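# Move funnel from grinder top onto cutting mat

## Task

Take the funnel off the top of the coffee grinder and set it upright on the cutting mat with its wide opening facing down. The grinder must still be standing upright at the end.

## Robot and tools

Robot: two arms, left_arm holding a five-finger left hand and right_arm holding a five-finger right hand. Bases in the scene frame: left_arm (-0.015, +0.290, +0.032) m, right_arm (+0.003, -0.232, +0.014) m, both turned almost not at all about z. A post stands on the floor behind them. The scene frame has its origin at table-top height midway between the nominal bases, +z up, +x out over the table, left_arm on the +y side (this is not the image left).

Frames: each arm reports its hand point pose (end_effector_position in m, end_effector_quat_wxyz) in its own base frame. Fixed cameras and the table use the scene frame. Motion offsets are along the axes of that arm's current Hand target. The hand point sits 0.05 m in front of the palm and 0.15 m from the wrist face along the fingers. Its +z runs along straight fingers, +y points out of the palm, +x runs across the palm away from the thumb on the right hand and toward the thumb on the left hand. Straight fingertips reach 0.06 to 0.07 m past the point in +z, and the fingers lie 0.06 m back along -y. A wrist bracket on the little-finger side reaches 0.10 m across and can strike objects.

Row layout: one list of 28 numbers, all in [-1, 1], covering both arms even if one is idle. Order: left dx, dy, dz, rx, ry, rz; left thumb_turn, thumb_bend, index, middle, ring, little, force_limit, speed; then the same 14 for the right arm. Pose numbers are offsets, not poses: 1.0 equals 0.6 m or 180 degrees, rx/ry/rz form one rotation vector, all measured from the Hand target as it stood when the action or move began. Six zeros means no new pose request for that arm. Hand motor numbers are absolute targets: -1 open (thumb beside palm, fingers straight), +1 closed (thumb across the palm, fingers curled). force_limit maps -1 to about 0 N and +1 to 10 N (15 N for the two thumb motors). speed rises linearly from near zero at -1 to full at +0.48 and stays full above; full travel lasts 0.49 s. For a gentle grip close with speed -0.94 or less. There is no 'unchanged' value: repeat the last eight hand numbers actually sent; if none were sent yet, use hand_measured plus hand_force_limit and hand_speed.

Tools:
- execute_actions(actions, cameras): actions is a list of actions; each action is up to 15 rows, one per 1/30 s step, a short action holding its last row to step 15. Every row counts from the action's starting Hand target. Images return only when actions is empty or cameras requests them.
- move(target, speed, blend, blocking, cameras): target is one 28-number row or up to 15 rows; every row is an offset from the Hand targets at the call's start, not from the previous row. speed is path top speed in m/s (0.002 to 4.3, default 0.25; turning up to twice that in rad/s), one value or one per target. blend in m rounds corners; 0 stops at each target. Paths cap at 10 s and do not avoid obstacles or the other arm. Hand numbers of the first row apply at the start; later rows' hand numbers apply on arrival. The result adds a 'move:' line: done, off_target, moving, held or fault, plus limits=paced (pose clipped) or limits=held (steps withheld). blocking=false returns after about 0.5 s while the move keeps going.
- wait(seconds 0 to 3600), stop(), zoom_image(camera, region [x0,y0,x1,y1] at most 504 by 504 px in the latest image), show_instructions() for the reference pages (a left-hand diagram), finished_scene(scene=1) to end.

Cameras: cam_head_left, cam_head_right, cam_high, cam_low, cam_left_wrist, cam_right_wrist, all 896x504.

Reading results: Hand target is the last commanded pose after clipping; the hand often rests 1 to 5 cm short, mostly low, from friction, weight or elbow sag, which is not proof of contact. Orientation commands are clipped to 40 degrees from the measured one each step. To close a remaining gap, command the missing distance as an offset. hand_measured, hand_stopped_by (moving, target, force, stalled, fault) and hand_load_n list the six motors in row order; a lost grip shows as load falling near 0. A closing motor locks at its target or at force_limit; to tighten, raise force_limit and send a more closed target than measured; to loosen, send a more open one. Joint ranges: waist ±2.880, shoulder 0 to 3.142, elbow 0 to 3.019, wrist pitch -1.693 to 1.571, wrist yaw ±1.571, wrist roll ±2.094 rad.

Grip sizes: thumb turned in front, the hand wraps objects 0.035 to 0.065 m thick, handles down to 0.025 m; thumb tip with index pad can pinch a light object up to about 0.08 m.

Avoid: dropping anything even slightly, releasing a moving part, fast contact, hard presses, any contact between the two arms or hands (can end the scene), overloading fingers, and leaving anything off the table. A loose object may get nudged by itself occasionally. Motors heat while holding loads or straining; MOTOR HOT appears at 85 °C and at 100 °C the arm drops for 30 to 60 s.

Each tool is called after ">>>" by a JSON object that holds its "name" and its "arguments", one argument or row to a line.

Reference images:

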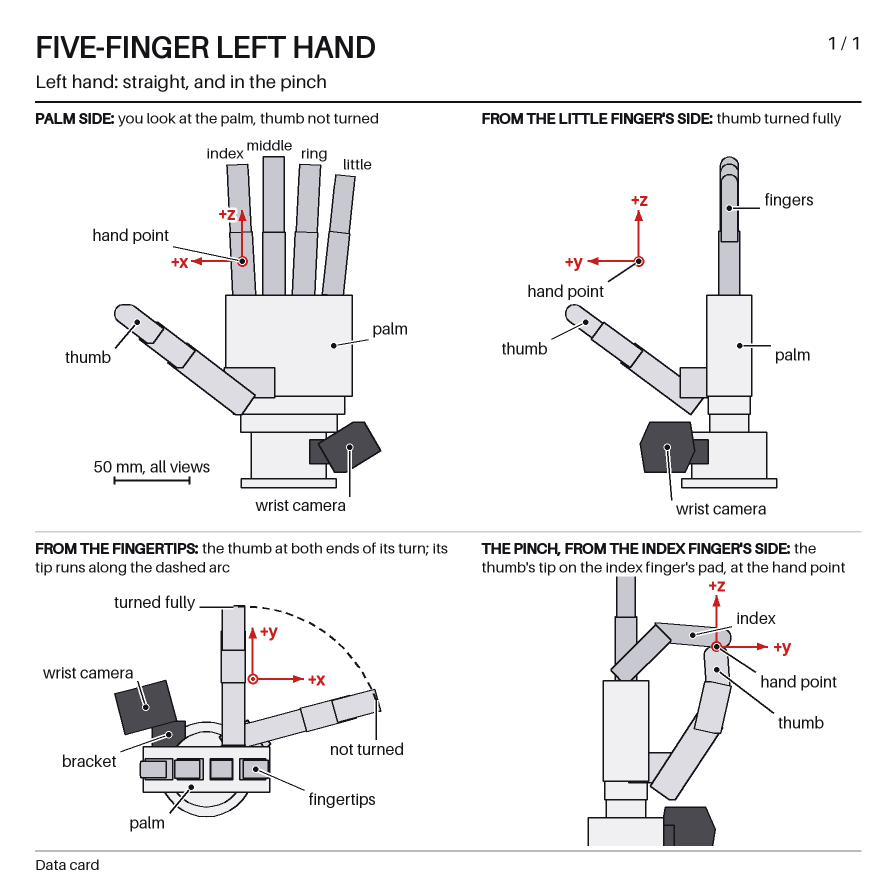

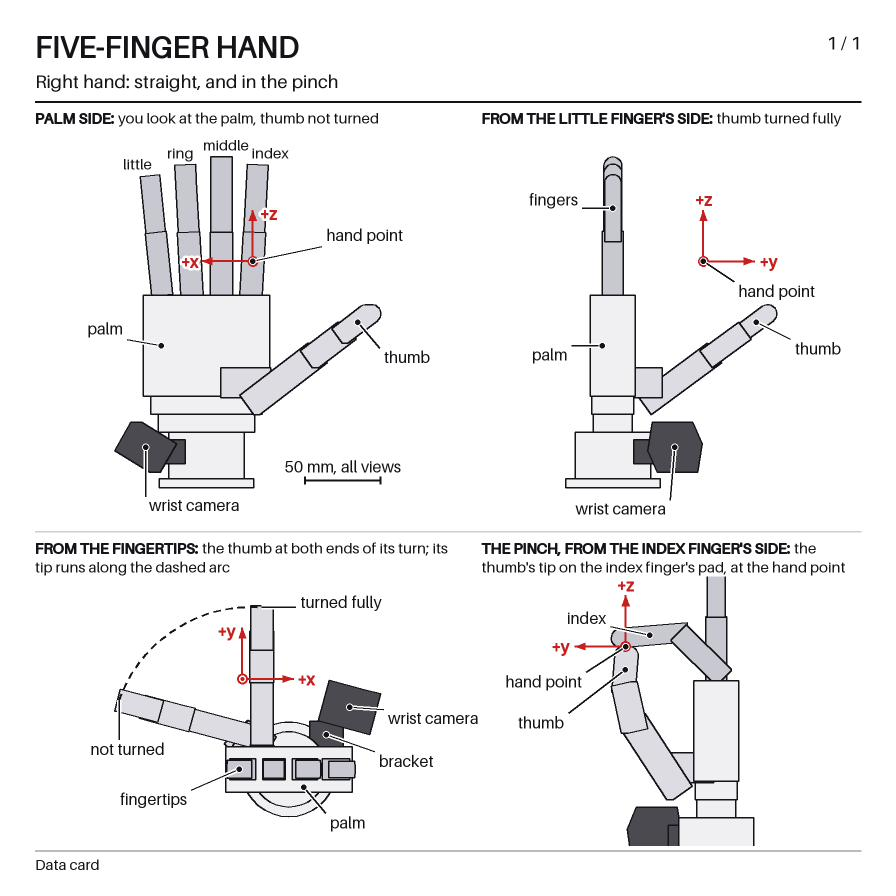

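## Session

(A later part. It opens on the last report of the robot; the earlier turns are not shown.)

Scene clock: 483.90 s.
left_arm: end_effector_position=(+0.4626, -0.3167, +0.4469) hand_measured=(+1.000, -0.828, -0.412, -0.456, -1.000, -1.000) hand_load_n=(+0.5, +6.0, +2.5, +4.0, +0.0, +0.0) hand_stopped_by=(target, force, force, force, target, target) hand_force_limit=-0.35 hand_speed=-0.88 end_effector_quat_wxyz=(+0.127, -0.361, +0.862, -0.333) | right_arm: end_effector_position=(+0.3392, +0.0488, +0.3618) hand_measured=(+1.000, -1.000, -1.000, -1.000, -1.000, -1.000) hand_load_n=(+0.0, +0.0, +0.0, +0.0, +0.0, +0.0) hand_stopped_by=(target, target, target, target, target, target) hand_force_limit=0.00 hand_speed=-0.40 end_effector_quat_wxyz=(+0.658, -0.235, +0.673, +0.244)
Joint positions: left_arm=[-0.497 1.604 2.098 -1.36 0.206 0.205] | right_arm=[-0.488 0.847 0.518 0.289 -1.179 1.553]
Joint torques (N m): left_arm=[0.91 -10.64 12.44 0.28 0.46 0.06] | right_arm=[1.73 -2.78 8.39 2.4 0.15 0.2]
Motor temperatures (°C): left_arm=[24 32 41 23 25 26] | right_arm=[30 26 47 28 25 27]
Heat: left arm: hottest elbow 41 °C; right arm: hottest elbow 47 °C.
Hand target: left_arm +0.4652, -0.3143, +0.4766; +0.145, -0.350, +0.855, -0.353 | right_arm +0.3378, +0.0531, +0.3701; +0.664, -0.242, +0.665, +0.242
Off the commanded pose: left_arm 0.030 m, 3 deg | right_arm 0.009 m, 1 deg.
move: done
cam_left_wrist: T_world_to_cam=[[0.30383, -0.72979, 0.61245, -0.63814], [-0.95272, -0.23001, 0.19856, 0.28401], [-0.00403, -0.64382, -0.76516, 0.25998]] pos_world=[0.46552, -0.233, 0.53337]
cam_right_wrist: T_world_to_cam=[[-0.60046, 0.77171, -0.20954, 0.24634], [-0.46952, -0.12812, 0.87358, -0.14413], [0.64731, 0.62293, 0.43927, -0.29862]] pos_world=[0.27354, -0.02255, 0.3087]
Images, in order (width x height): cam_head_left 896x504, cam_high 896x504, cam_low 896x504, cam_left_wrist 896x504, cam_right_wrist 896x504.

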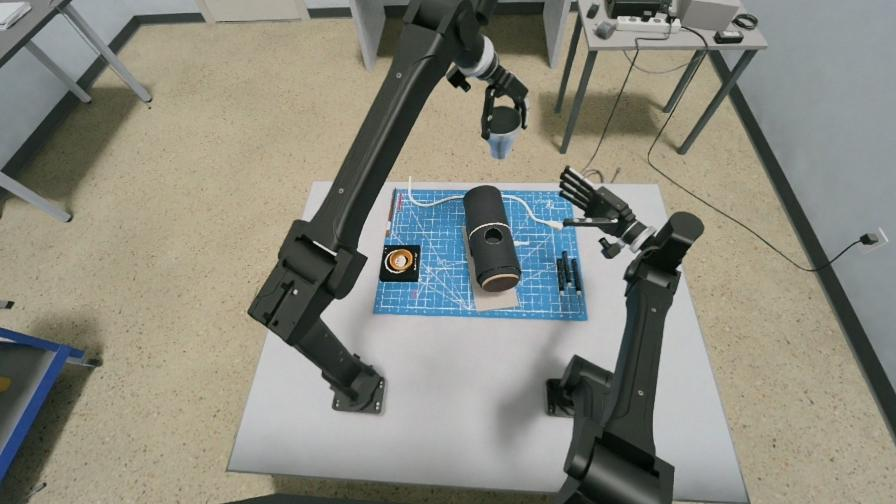

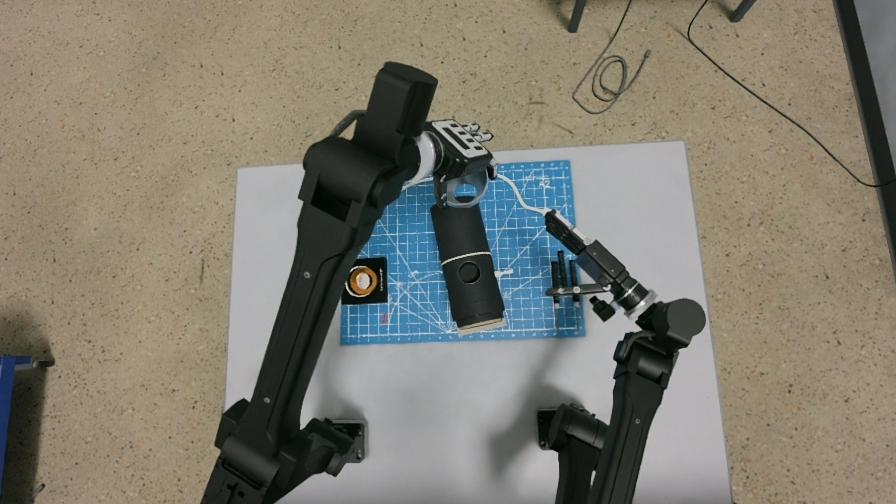

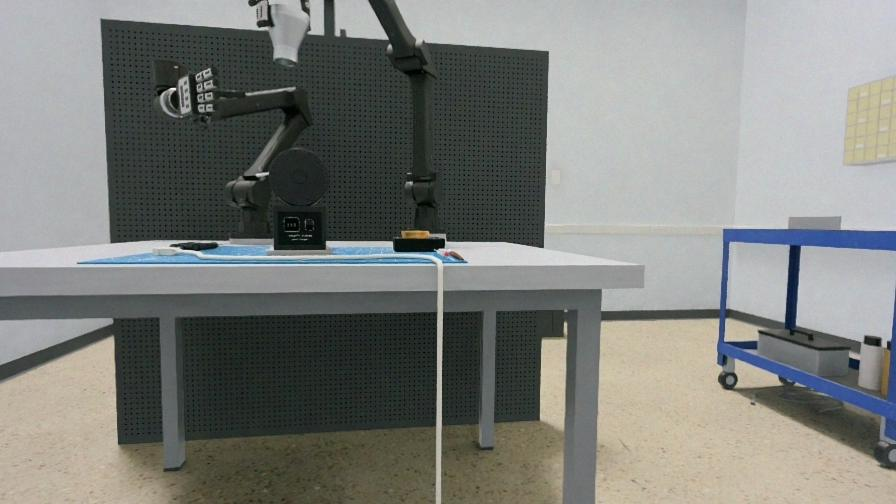

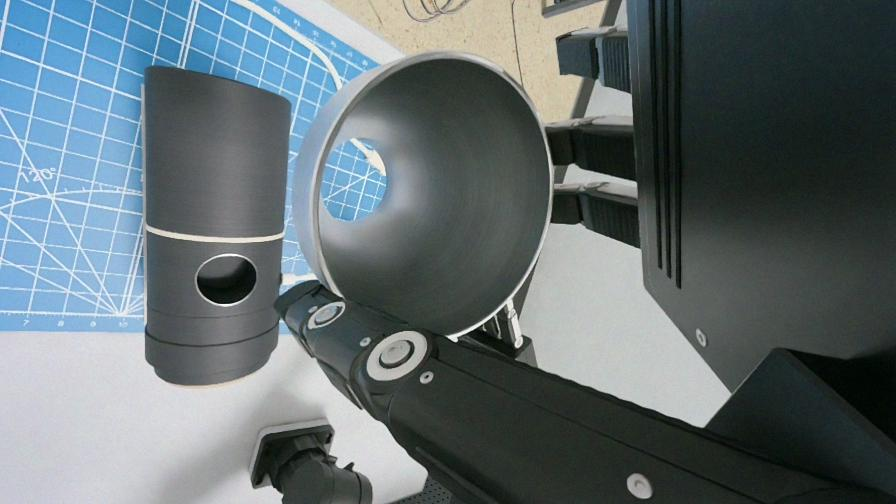

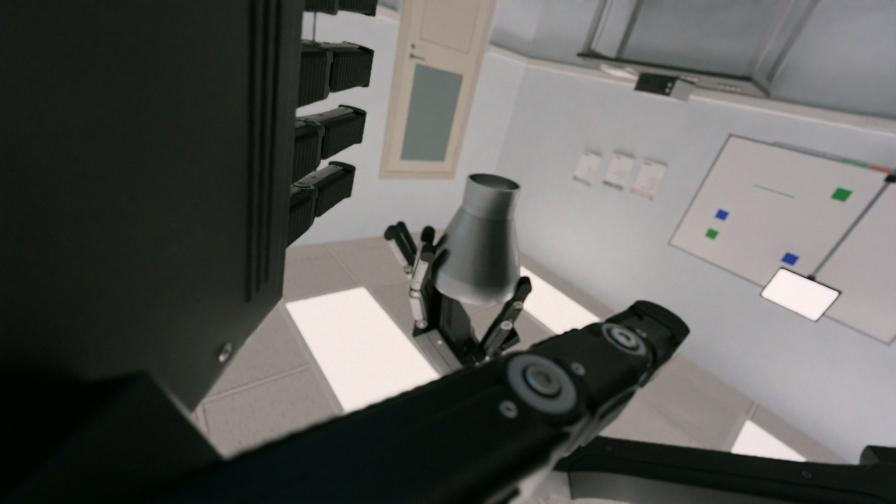

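>>> {"name": "move", "arguments": {
  "target": [
    [0,0,0,0,0,0,1,-0.45,0.05,0.15,-1,-1,-0.35,-0.88, -0.05,0.102,0.0857,0,0,0,1,-1,-1,-1,-1,-1,0,-0.4]
  ],
  "speed": 0.15,
  "cameras": ["cam_low","cam_high","cam_head_left","cam_right_wrist"]
}}

Scene clock: 501.77 s.
left_arm: end_effector_position=(+0.4626, -0.3167, +0.4469) hand_measured=(+1.000, -0.828, -0.412, -0.456, -1.000, -1.000) hand_load_n=(+0.5, +5.5, +3.0, +3.5, +0.0, +0.0) hand_stopped_by=(target, force, force, force, target, target) hand_force_limit=-0.35 hand_speed=-0.88 end_effector_quat_wxyz=(+0.127, -0.361, +0.862, -0.333) | right_arm: end_effector_position=(+0.3390, +0.1291, +0.3793) hand_measured=(+1.000, -1.000, -1.000, -1.000, -1.000, -1.000) hand_load_n=(+0.0, +0.0, +0.0, +0.0, +0.0, +0.0) hand_stopped_by=(target, target, target, target, target, target) hand_force_limit=0.00 hand_speed=-0.40 end_effector_quat_wxyz=(+0.656, -0.236, +0.675, +0.243)
Joint positions: left_arm=[-0.497 1.604 2.098 -1.36 0.206 0.205] | right_arm=[-0.177 0.721 0.518 0.168 -0.867 1.562]
Joint torques (N m): left_arm=[0.85 -10.64 12.46 0.24 0.44 0.04] | right_arm=[1.67 -1.79 10.91 1.25 0.17 0.14]
Heat: left arm: hottest elbow 42 °C; right arm: hottest elbow 45 °C.
Hand target: left_arm +0.4652, -0.3143, +0.4766; +0.145, -0.350, +0.855, -0.353 | right_arm +0.3377, +0.1331, +0.4001; +0.664, -0.242, +0.665, +0.242
Off the commanded pose: left_arm 0.030 m, 3 deg | right_arm 0.021 m, 2 deg.
move: off_target (right_arm)
cam_right_wrist: T_world_to_cam=[[-0.60121, 0.77062, -0.21141, 0.189], [-0.4656, -0.12281, 0.87643, -0.1524], [0.64944, 0.62535, 0.43263, -0.35473]] pos_world=[0.27305, 0.05746, 0.32699]
Images, in order (width x height): cam_head_left 896x504, cam_high 896x504, cam_low 896x504, cam_right_wrist 896x504.

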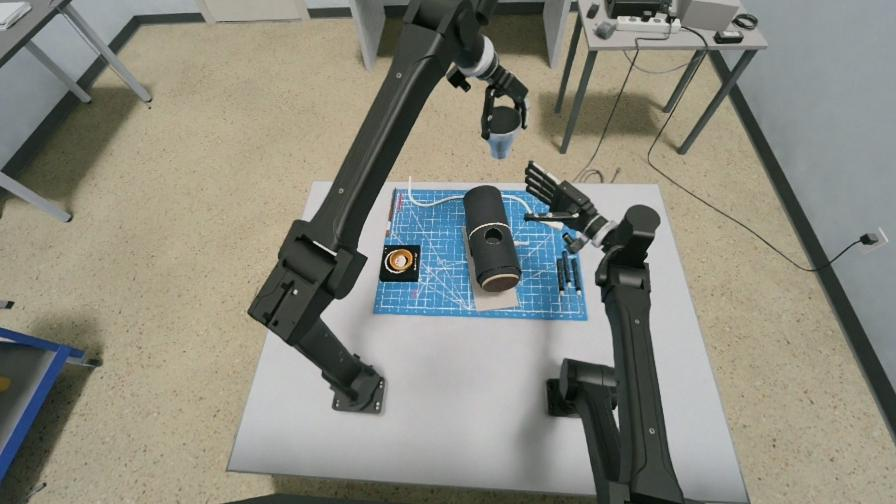

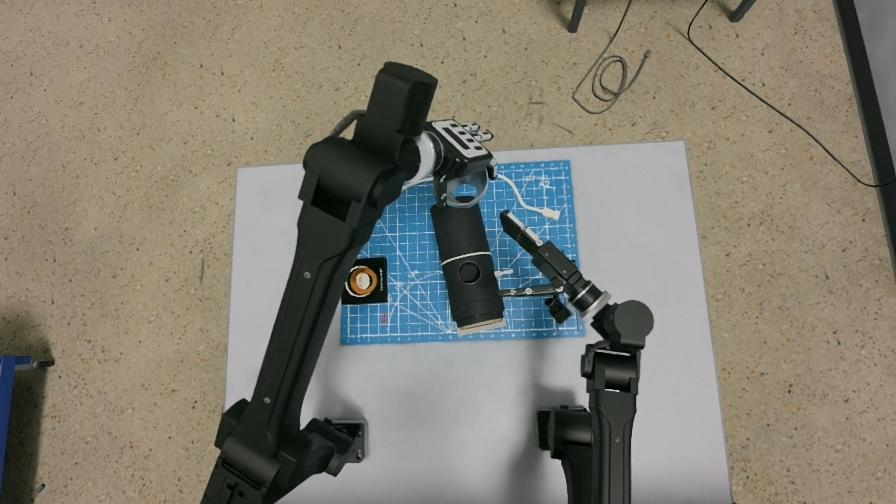

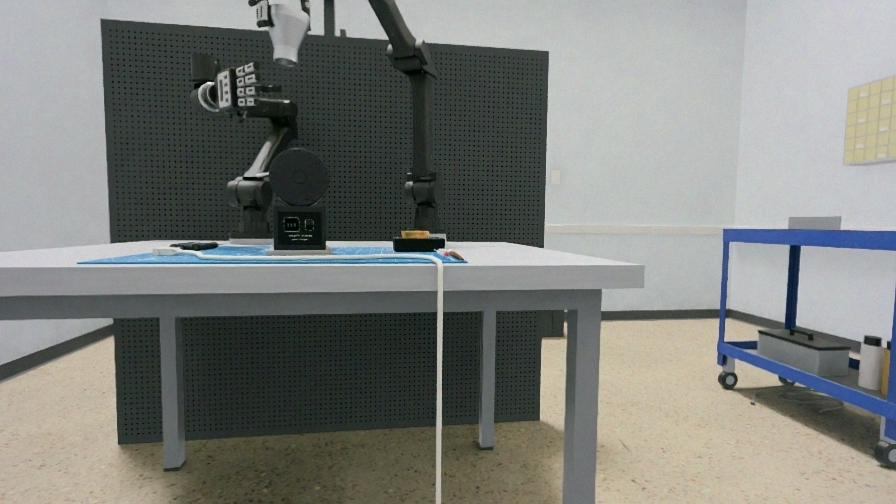

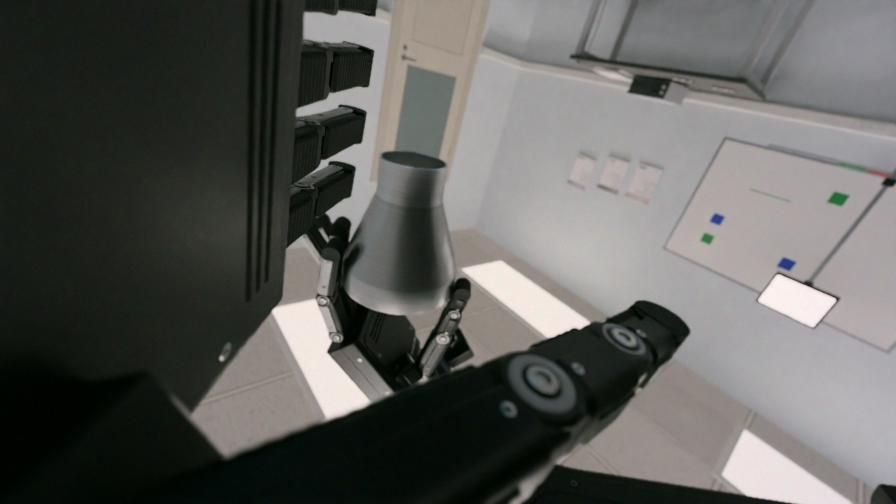

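>>> {"name": "zoom_image", "arguments": {
  "camera": "cam_right_wrist",
  "region": [290, 120, 490, 340]
}}

>>> {"name": "zoom_image", "arguments": {
  "camera": "cam_low",
  "region": [180, 0, 330, 120]
}}

>>> {"name": "zoom_image", "arguments": {
  "camera": "cam_high",
  "region": [420, 110, 560, 230]
}}

Scaled by 2.291.

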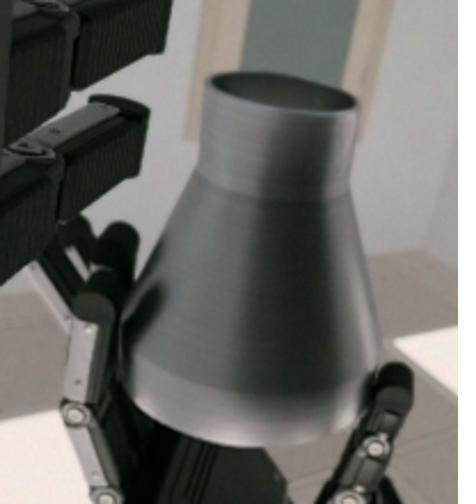

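Scaled by 3.360.

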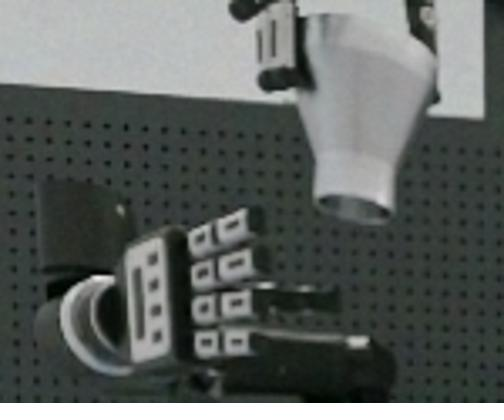

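Scaled by 3.600.

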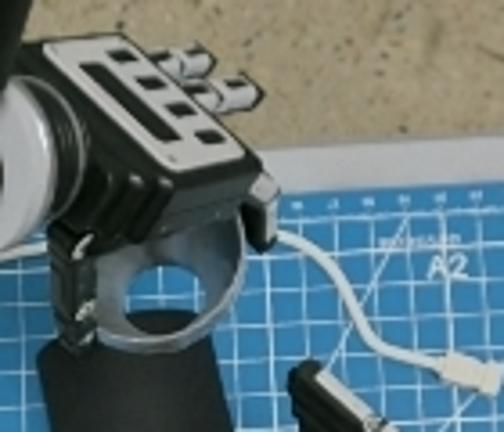

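>>> {"name": "move", "arguments": {
  "target": [
    [0,0,0,0,0,0,1,-0.45,0.05,0.15,-1,-1,-0.35,-0.88, -0.0348,-0.04,0.0888,0,0,0,1,-1,-1,-1,-1,-1,0,-0.4]
  ],
  "speed": 0.08,
  "cameras": ["cam_low","cam_high","cam_right_wrist"]
}}

>>> {"name": "zoom_image", "arguments": {
  "camera": "cam_low",
  "region": [210, 0, 330, 120]
}}

>>> {"name": "zoom_image", "arguments": {
  "camera": "cam_high",
  "region": [420, 110, 560, 230]
}}

Scene clock: 536.77 s.
left_arm: end_effector_position=(+0.4626, -0.3167, +0.4469) hand_measured=(+1.000, -0.828, -0.412, -0.456, -1.000, -1.000) hand_load_n=(+0.5, +6.0, +3.0, +3.5, +0.5, +0.0) hand_stopped_by=(target, force, force, force, target, target) hand_force_limit=-0.35 hand_speed=-0.88 end_effector_quat_wxyz=(+0.127, -0.361, +0.862, -0.333) | right_arm: end_effector_position=(+0.3869, +0.1454, +0.3806) hand_measured=(+1.000, -1.000, -1.000, -1.000, -1.000, -1.000) hand_load_n=(-0.5, +0.0, +0.0, +0.0, +0.0, +0.0) hand_stopped_by=(target, target, target, target, target, target) hand_force_limit=0.00 hand_speed=-0.40 end_effector_quat_wxyz=(+0.638, -0.230, +0.691, +0.250)
Joint positions: left_arm=[-0.497 1.604 2.098 -1.36 0.206 0.205] | right_arm=[-0.089 0.879 0.613 0.18 -0.782 1.562]
Joint torques (N m): left_arm=[0.85 -10.75 12.41 0.29 0.44 0.04] | right_arm=[1.67 -2.67 13.07 2.71 0.13 0.14]
Heat: left arm: hottest elbow 42 °C; right arm: hottest elbow 46 °C.
Hand target: left_arm +0.4652, -0.3143, +0.4766; +0.145, -0.350, +0.855, -0.353 | right_arm +0.3940, +0.1489, +0.4210; +0.664, -0.242, +0.665, +0.242
Off the commanded pose: left_arm 0.030 m, 3 deg | right_arm 0.041 m, 5 deg.
move: off_target (right_arm)
cam_right_wrist: T_world_to_cam=[[-0.61323, 0.76942, -0.17871, 0.19793], [-0.4194, -0.12543, 0.89909, -0.1553], [0.66936, 0.62631, 0.39961, -0.39187]] pos_world=[0.31855, 0.07366, 0.3316]
Images, in order (width x height): cam_high 896x504, cam_low 896x504, cam_right_wrist 896x504.

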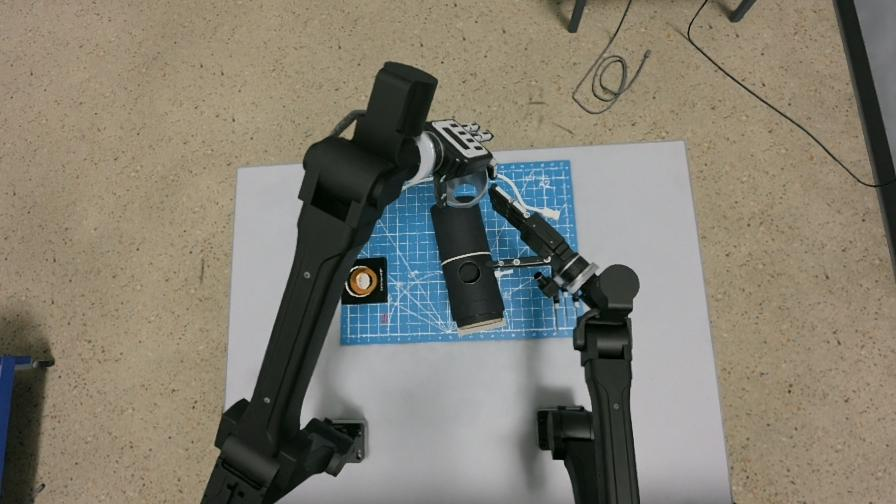

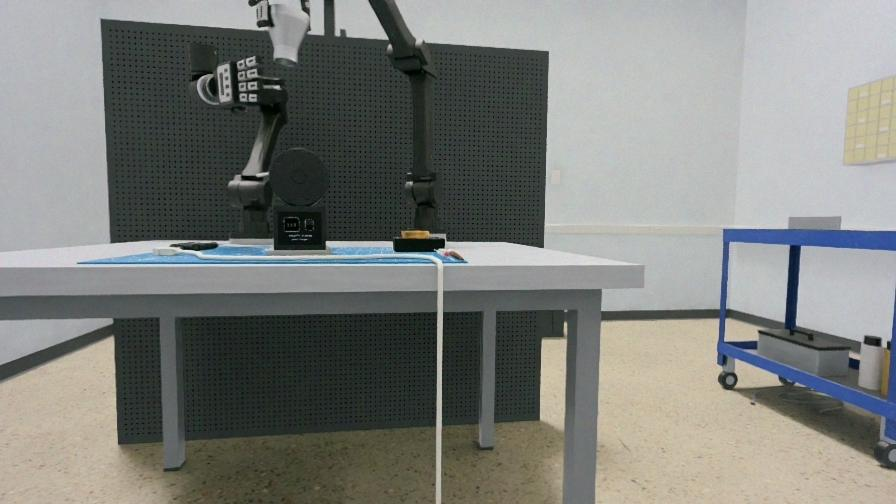

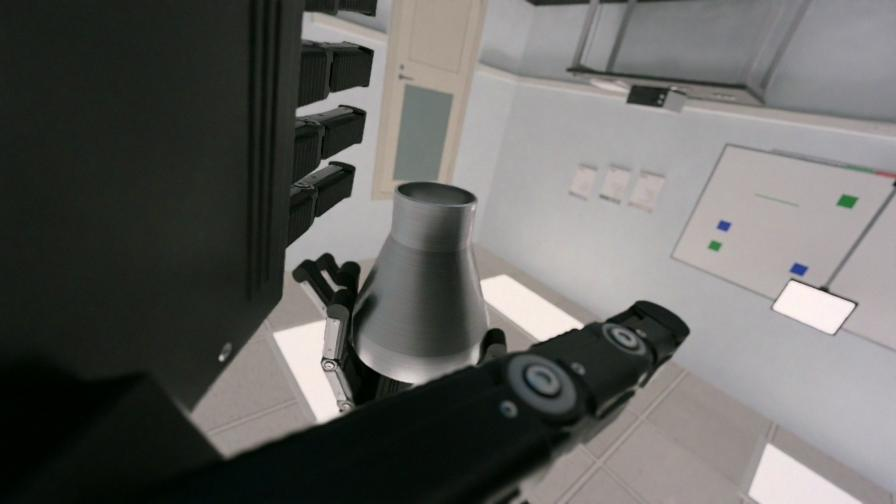

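Scaled by 4.200.

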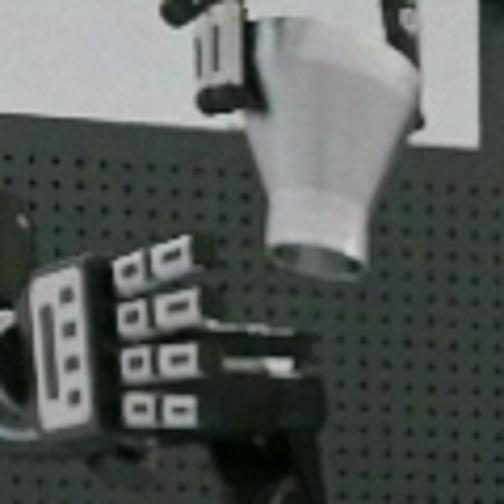

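Scaled by 3.600.

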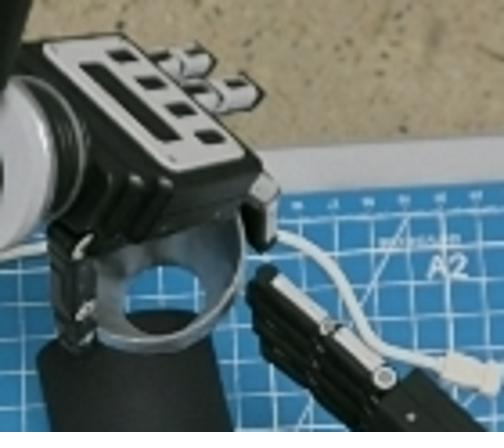

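>>> {"name": "zoom_image", "arguments": {
  "camera": "cam_high",
  "region": [430, 150, 530, 220]
}}

>>> {"name": "zoom_image", "arguments": {
  "camera": "cam_right_wrist",
  "region": [280, 90, 540, 350]
}}

Scaled by 5.040.

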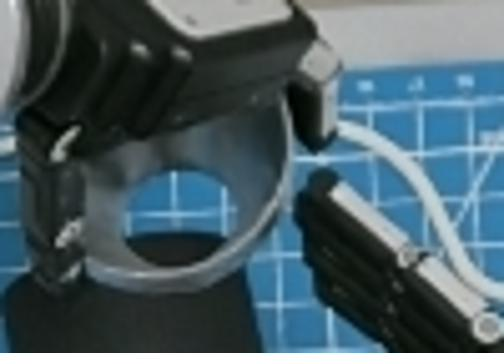

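Scaled by 1.938.

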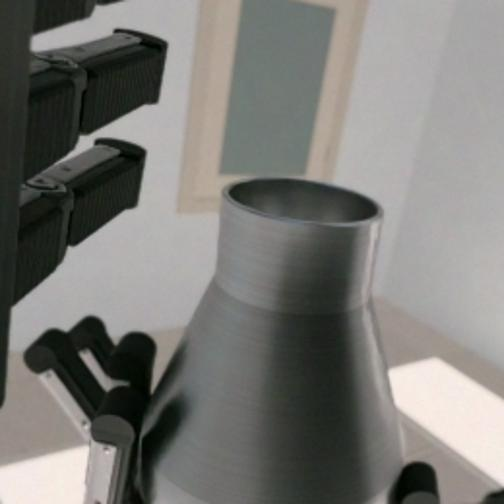

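>>> {"name": "move", "arguments": {
  "target": [
    [0,0,0,0,0,0,1,-0.45,0.05,0.15,-1,-1,-0.35,-0.88, -0.045,0,0,0,-0.019,0,1,-1,-1,-1,-1,-1,0,-0.4]
  ],
  "speed": 0.08,
  "cameras": ["cam_low","cam_high","cam_right_wrist"]
}}

>>> {"name": "zoom_image", "arguments": {
  "camera": "cam_low",
  "region": [210, 0, 330, 120]
}}

>>> {"name": "zoom_image", "arguments": {
  "camera": "cam_high",
  "region": [430, 150, 530, 220]
}}

Scene clock: 568.93 s.
left_arm: end_effector_position=(+0.4626, -0.3167, +0.4469) hand_measured=(+1.000, -0.828, -0.412, -0.456, -1.000, -1.000) hand_load_n=(+0.5, +6.0, +3.0, +3.5, +0.0, +0.0) hand_stopped_by=(target, force, force, force, target, target) hand_force_limit=-0.35 hand_speed=-0.88 end_effector_quat_wxyz=(+0.127, -0.361, +0.862, -0.333) | right_arm: end_effector_position=(+0.3898, +0.1432, +0.4077) hand_measured=(+1.000, -1.000, -1.000, -1.000, -1.000, -1.000) hand_load_n=(+0.0, +0.0, +0.0, +0.0, +0.0, +0.0) hand_stopped_by=(target, target, target, target, target, target) hand_force_limit=0.00 hand_speed=-0.40 end_effector_quat_wxyz=(+0.660, -0.223, +0.672, +0.252)
Joint positions: left_arm=[-0.497 1.604 2.098 -1.36 0.206 0.205] | right_arm=[-0.089 0.879 0.639 0.238 -0.775 1.614]
Joint torques (N m): left_arm=[0.85 -10.46 12.46 0.28 0.45 0.05] | right_arm=[1.61 -2.78 13.08 2.74 0.18 0.2]
Heat: left arm: hottest elbow 42 °C; right arm: hottest elbow 50 °C.
Hand target: left_arm +0.4652, -0.3143, +0.4766; +0.145, -0.350, +0.855, -0.353 | right_arm +0.3940, +0.1489, +0.4479; +0.684, -0.235, +0.645, +0.249
Off the commanded pose: left_arm 0.030 m, 3 deg | right_arm 0.041 m, 4 deg.
move: off_target (right_arm)
cam_right_wrist: T_world_to_cam=[[-0.59704, 0.78066, -0.18468, 0.2007], [-0.46585, -0.14997, 0.87206, -0.14605], [0.65309, 0.60669, 0.45321, -0.41598]] pos_world=[0.32346, 0.0738, 0.35296]
Images, in order (width x height): cam_high 896x504, cam_low 896x504, cam_right_wrist 896x504.

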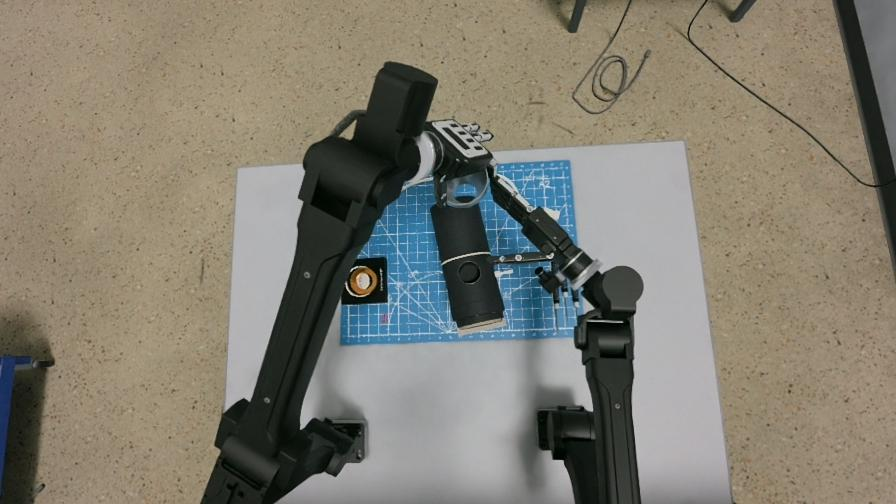

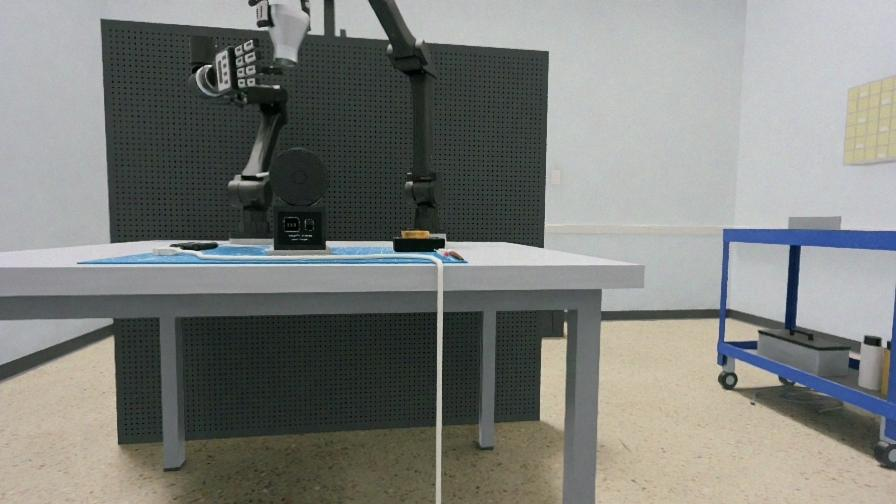

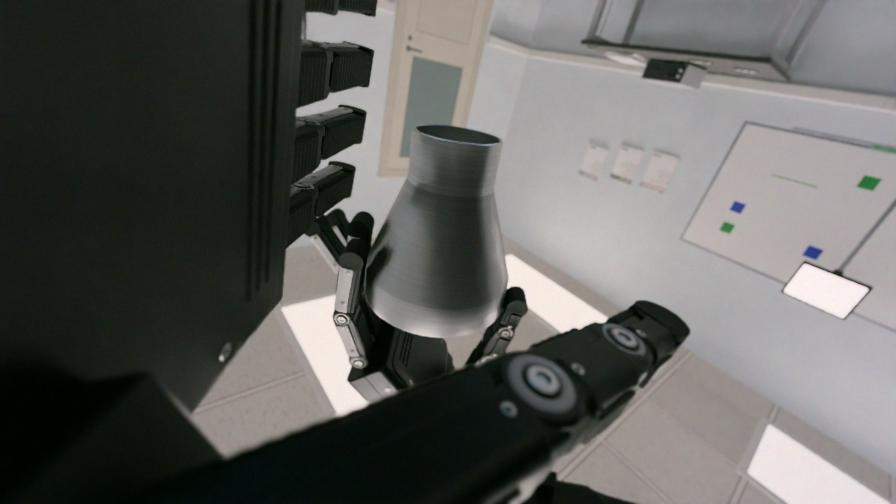

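Scaled by 4.200.

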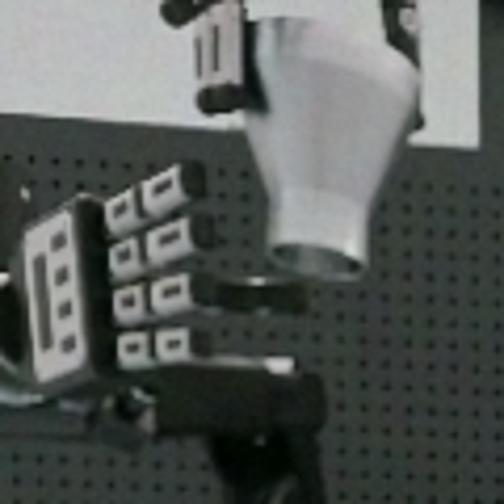

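Scaled by 5.040.

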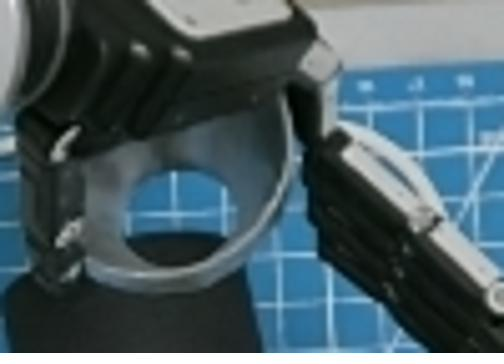

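>>> {"name": "move", "arguments": {
  "target": [
    [0,0,0,0,0,0,1,-0.45,0.05,0.15,-1,-1,-0.35,-0.88, 0,0,0.0668,0,0,0,1,-1,-1,-1,-1,-1,0,-0.4]
  ],
  "speed": 0.05,
  "cameras": ["cam_low","cam_high","cam_right_wrist"]
}}

>>> {"name": "zoom_image", "arguments": {
  "camera": "cam_low",
  "region": [210, 0, 330, 120]
}}

>>> {"name": "zoom_image", "arguments": {
  "camera": "cam_high",
  "region": [430, 150, 530, 220]
}}

Scene clock: 582.93 s.
left_arm: end_effector_position=(+0.4626, -0.3167, +0.4469) hand_measured=(+1.000, -0.828, -0.412, -0.456, -1.000, -1.000) hand_load_n=(+0.5, +6.0, +3.0, +4.0, +0.0, +0.0) hand_stopped_by=(target, force, force, force, target, target) hand_force_limit=-0.35 hand_speed=-0.88 end_effector_quat_wxyz=(+0.127, -0.361, +0.862, -0.333) | right_arm: end_effector_position=(+0.4195, +0.1698, +0.4091) hand_measured=(+1.000, -1.000, -1.000, -1.000, -1.000, -1.000) hand_load_n=(+0.0, +0.0, +0.0, +0.0, +0.0, +0.0) hand_stopped_by=(target, target, target, target, target, target) hand_force_limit=0.00 hand_speed=-0.40 end_effector_quat_wxyz=(+0.657, -0.224, +0.674, +0.255)
Joint positions: left_arm=[-0.497 1.604 2.098 -1.36 0.206 0.205] | right_arm=[0.004 0.974 0.698 0.267 -0.686 1.614]
Joint torques (N m): left_arm=[0.79 -10.64 12.48 0.27 0.46 0.05] | right_arm=[1.67 -4.07 13.11 2.8 0.17 0.11]
Heat: left arm: hottest elbow 42 °C; right arm: hottest elbow 47 °C.
Hand target: left_arm +0.4652, -0.3143, +0.4766; +0.145, -0.350, +0.855, -0.353 | right_arm +0.4247, +0.1747, +0.4503; +0.684, -0.234, +0.645, +0.249
Off the commanded pose: left_arm 0.030 m, 3 deg | right_arm 0.042 m, 5 deg.
move: off_target (right_arm)
cam_right_wrist: T_world_to_cam=[[-0.60214, 0.77789, -0.17978, 0.19853], [-0.4581, -0.15221, 0.87577, -0.1338], [0.65389, 0.6097, 0.448, -0.45087]] pos_world=[0.35307, 0.1001, 0.35486]
Images, in order (width x height): cam_high 896x504, cam_low 896x504, cam_right_wrist 896x504.

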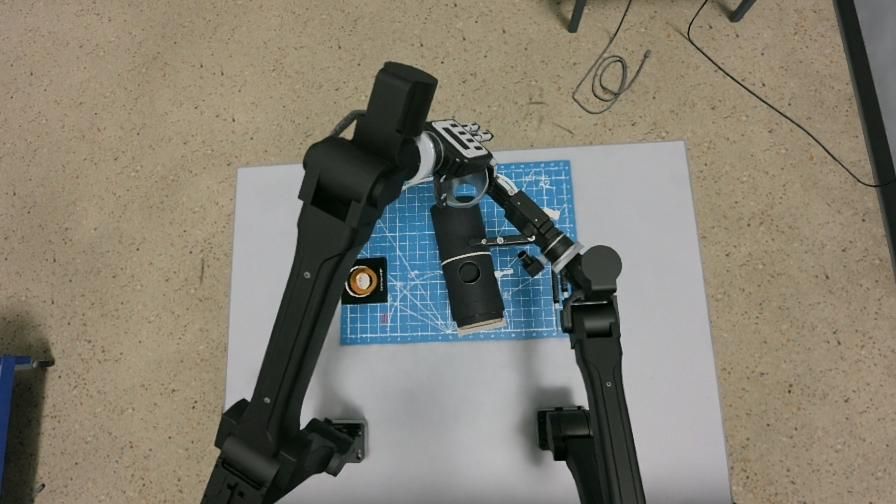

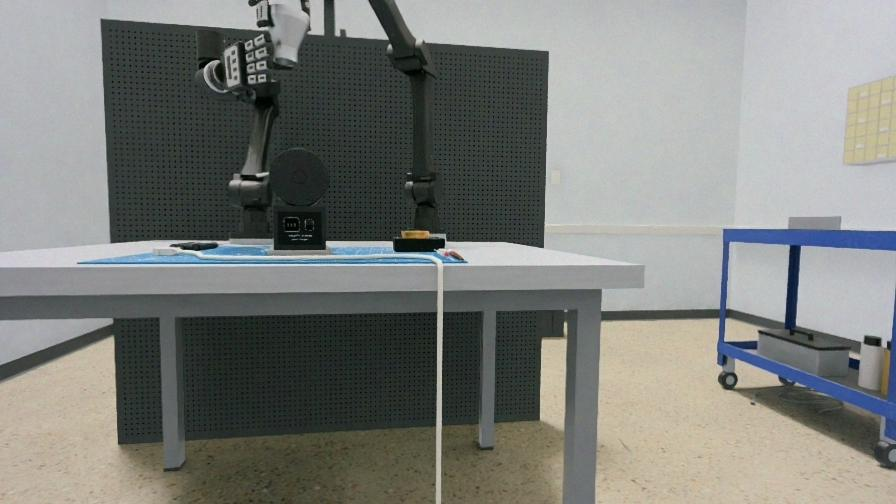

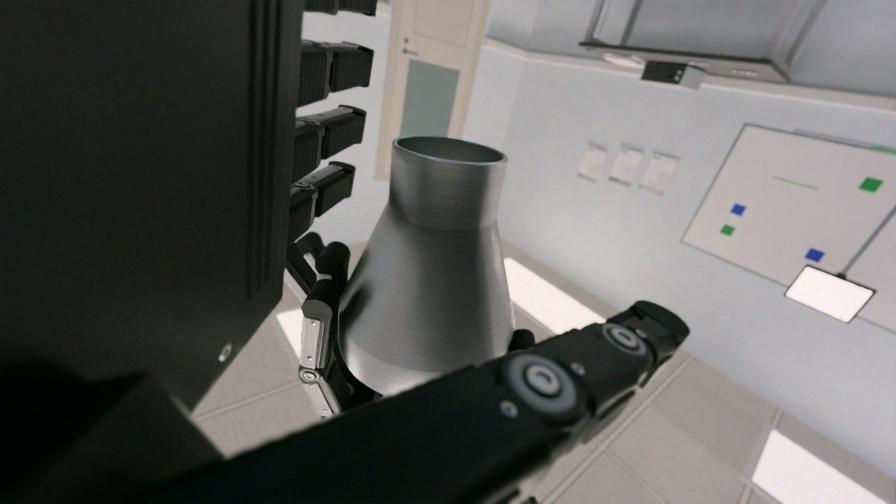

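Scaled by 4.200.

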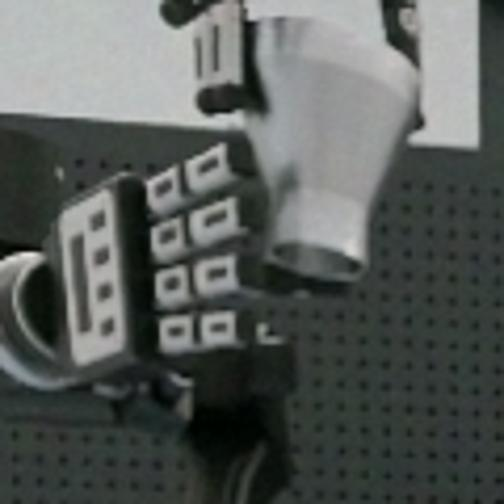

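Scaled by 5.040.

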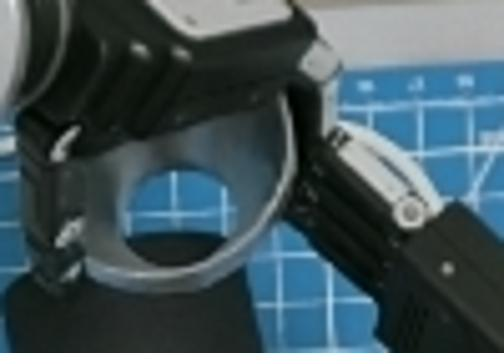

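>>> {"name": "move", "arguments": {
  "target": [
    [0,0,0,0,0,0,1,-0.45,0.05,0.15,-1,-1,-0.35,-0.88, 0.0235,-0.005,0.0578,0,0,0,1,-1,-1,-1,-1,-1,0,-0.4]
  ],
  "speed": 0.04,
  "cameras": ["cam_low","cam_high","cam_right_wrist"]
}}

>>> {"name": "zoom_image", "arguments": {
  "camera": "cam_low",
  "region": [210, 0, 330, 120]
}}

>>> {"name": "zoom_image", "arguments": {
  "camera": "cam_high",
  "region": [430, 150, 530, 220]
}}

Scene clock: 592.20 s.
left_arm: end_effector_position=(+0.4626, -0.3167, +0.4469) hand_measured=(+1.000, -0.828, -0.412, -0.456, -1.000, -1.000) hand_load_n=(+0.5, +5.5, +3.0, +3.5, +0.0, +0.0) hand_stopped_by=(target, force, force, force, target, target) hand_force_limit=-0.35 hand_speed=-0.88 end_effector_quat_wxyz=(+0.127, -0.361, +0.862, -0.333) | right_arm: end_effector_position=(+0.4478, +0.1895, +0.3974) hand_measured=(+1.000, -1.000, -1.000, -1.000, -1.000, -1.000) hand_load_n=(-0.5, -0.5, +0.0, +0.0, +0.0, +0.0) hand_stopped_by=(target, target, target, target, target, target) hand_force_limit=0.00 hand_speed=-0.40 end_effector_quat_wxyz=(+0.656, -0.223, +0.675, +0.255)
Joint positions: left_arm=[-0.497 1.604 2.098 -1.36 0.206 0.205] | right_arm=[0.062 1.077 0.731 0.333 -0.628 1.614]
Joint torques (N m): left_arm=[0.91 -10.58 12.44 0.24 0.44 0.05] | right_arm=[1.73 -5.36 12.85 2.84 0.18 0.06]
Heat: left arm: hottest elbow 42 °C; right arm: hottest elbow 48 °C.
Hand target: left_arm +0.4652, -0.3143, +0.4766; +0.145, -0.350, +0.855, -0.353 | right_arm +0.4537, +0.1952, +0.4383; +0.684, -0.234, +0.644, +0.249
Off the commanded pose: left_arm 0.030 m, 3 deg | right_arm 0.042 m, 5 deg.
move: off_target (right_arm)
cam_right_wrist: T_world_to_cam=[[-0.60268, 0.7778, -0.17832, 0.19789], [-0.45516, -0.15152, 0.87742, -0.10981], [0.65544, 0.60997, 0.44534, -0.47585]] pos_world=[0.38118, 0.1197, 0.34356]
Images, in order (width x height): cam_high 896x504, cam_low 896x504, cam_right_wrist 896x504.

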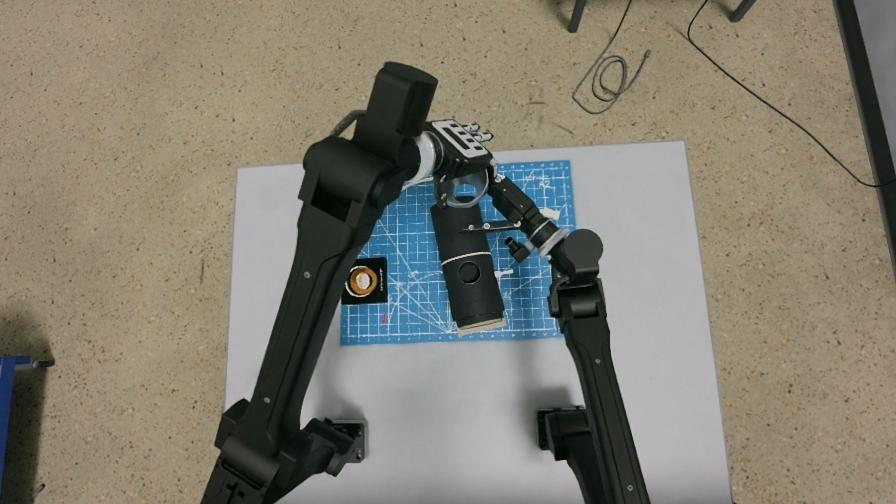

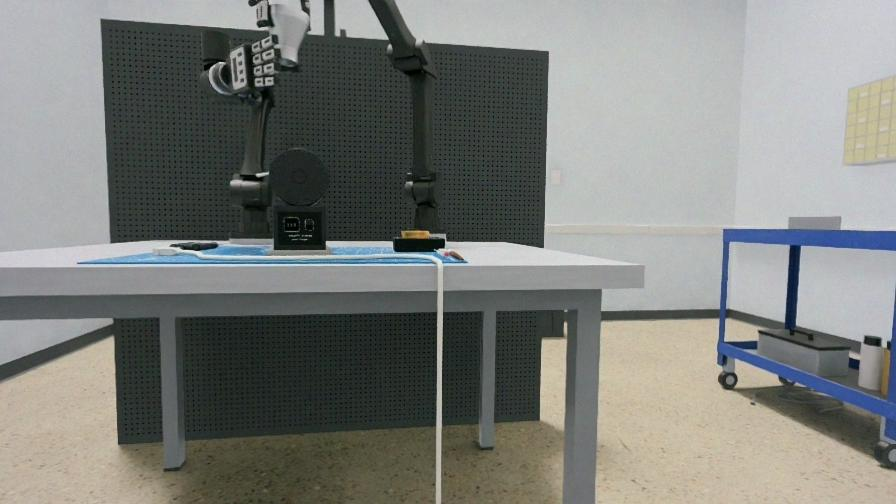

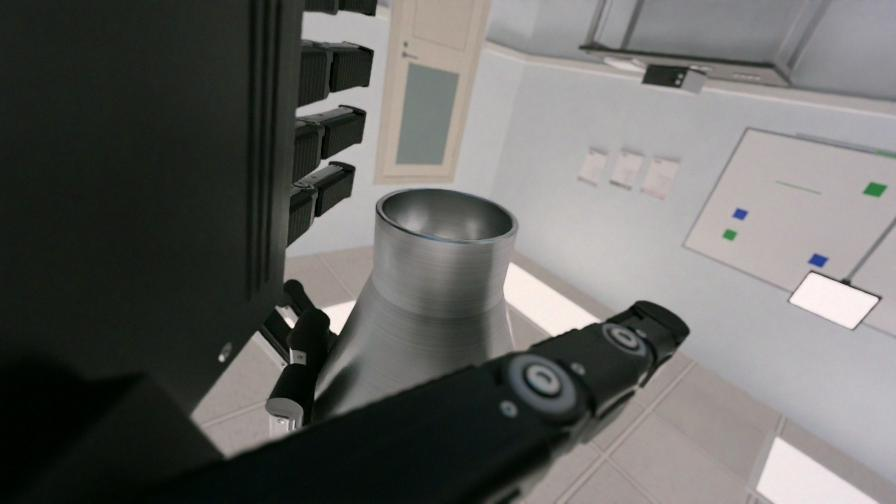

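Scaled by 4.200.

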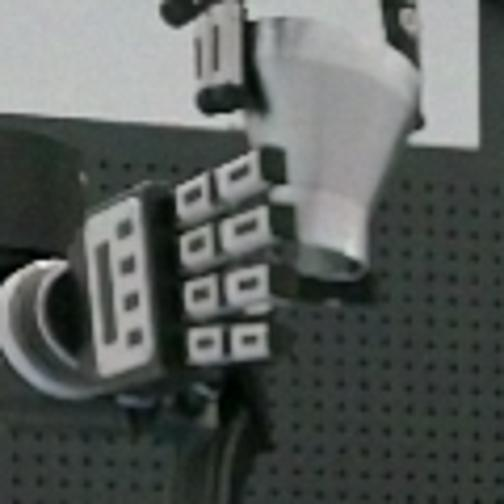

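Scaled by 5.040.

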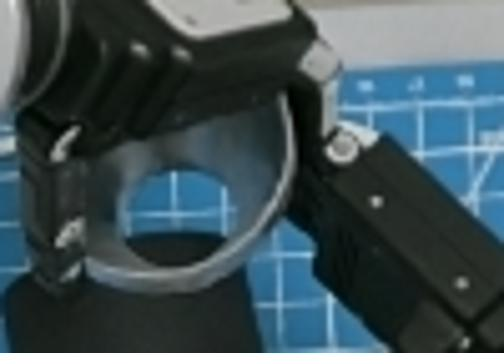

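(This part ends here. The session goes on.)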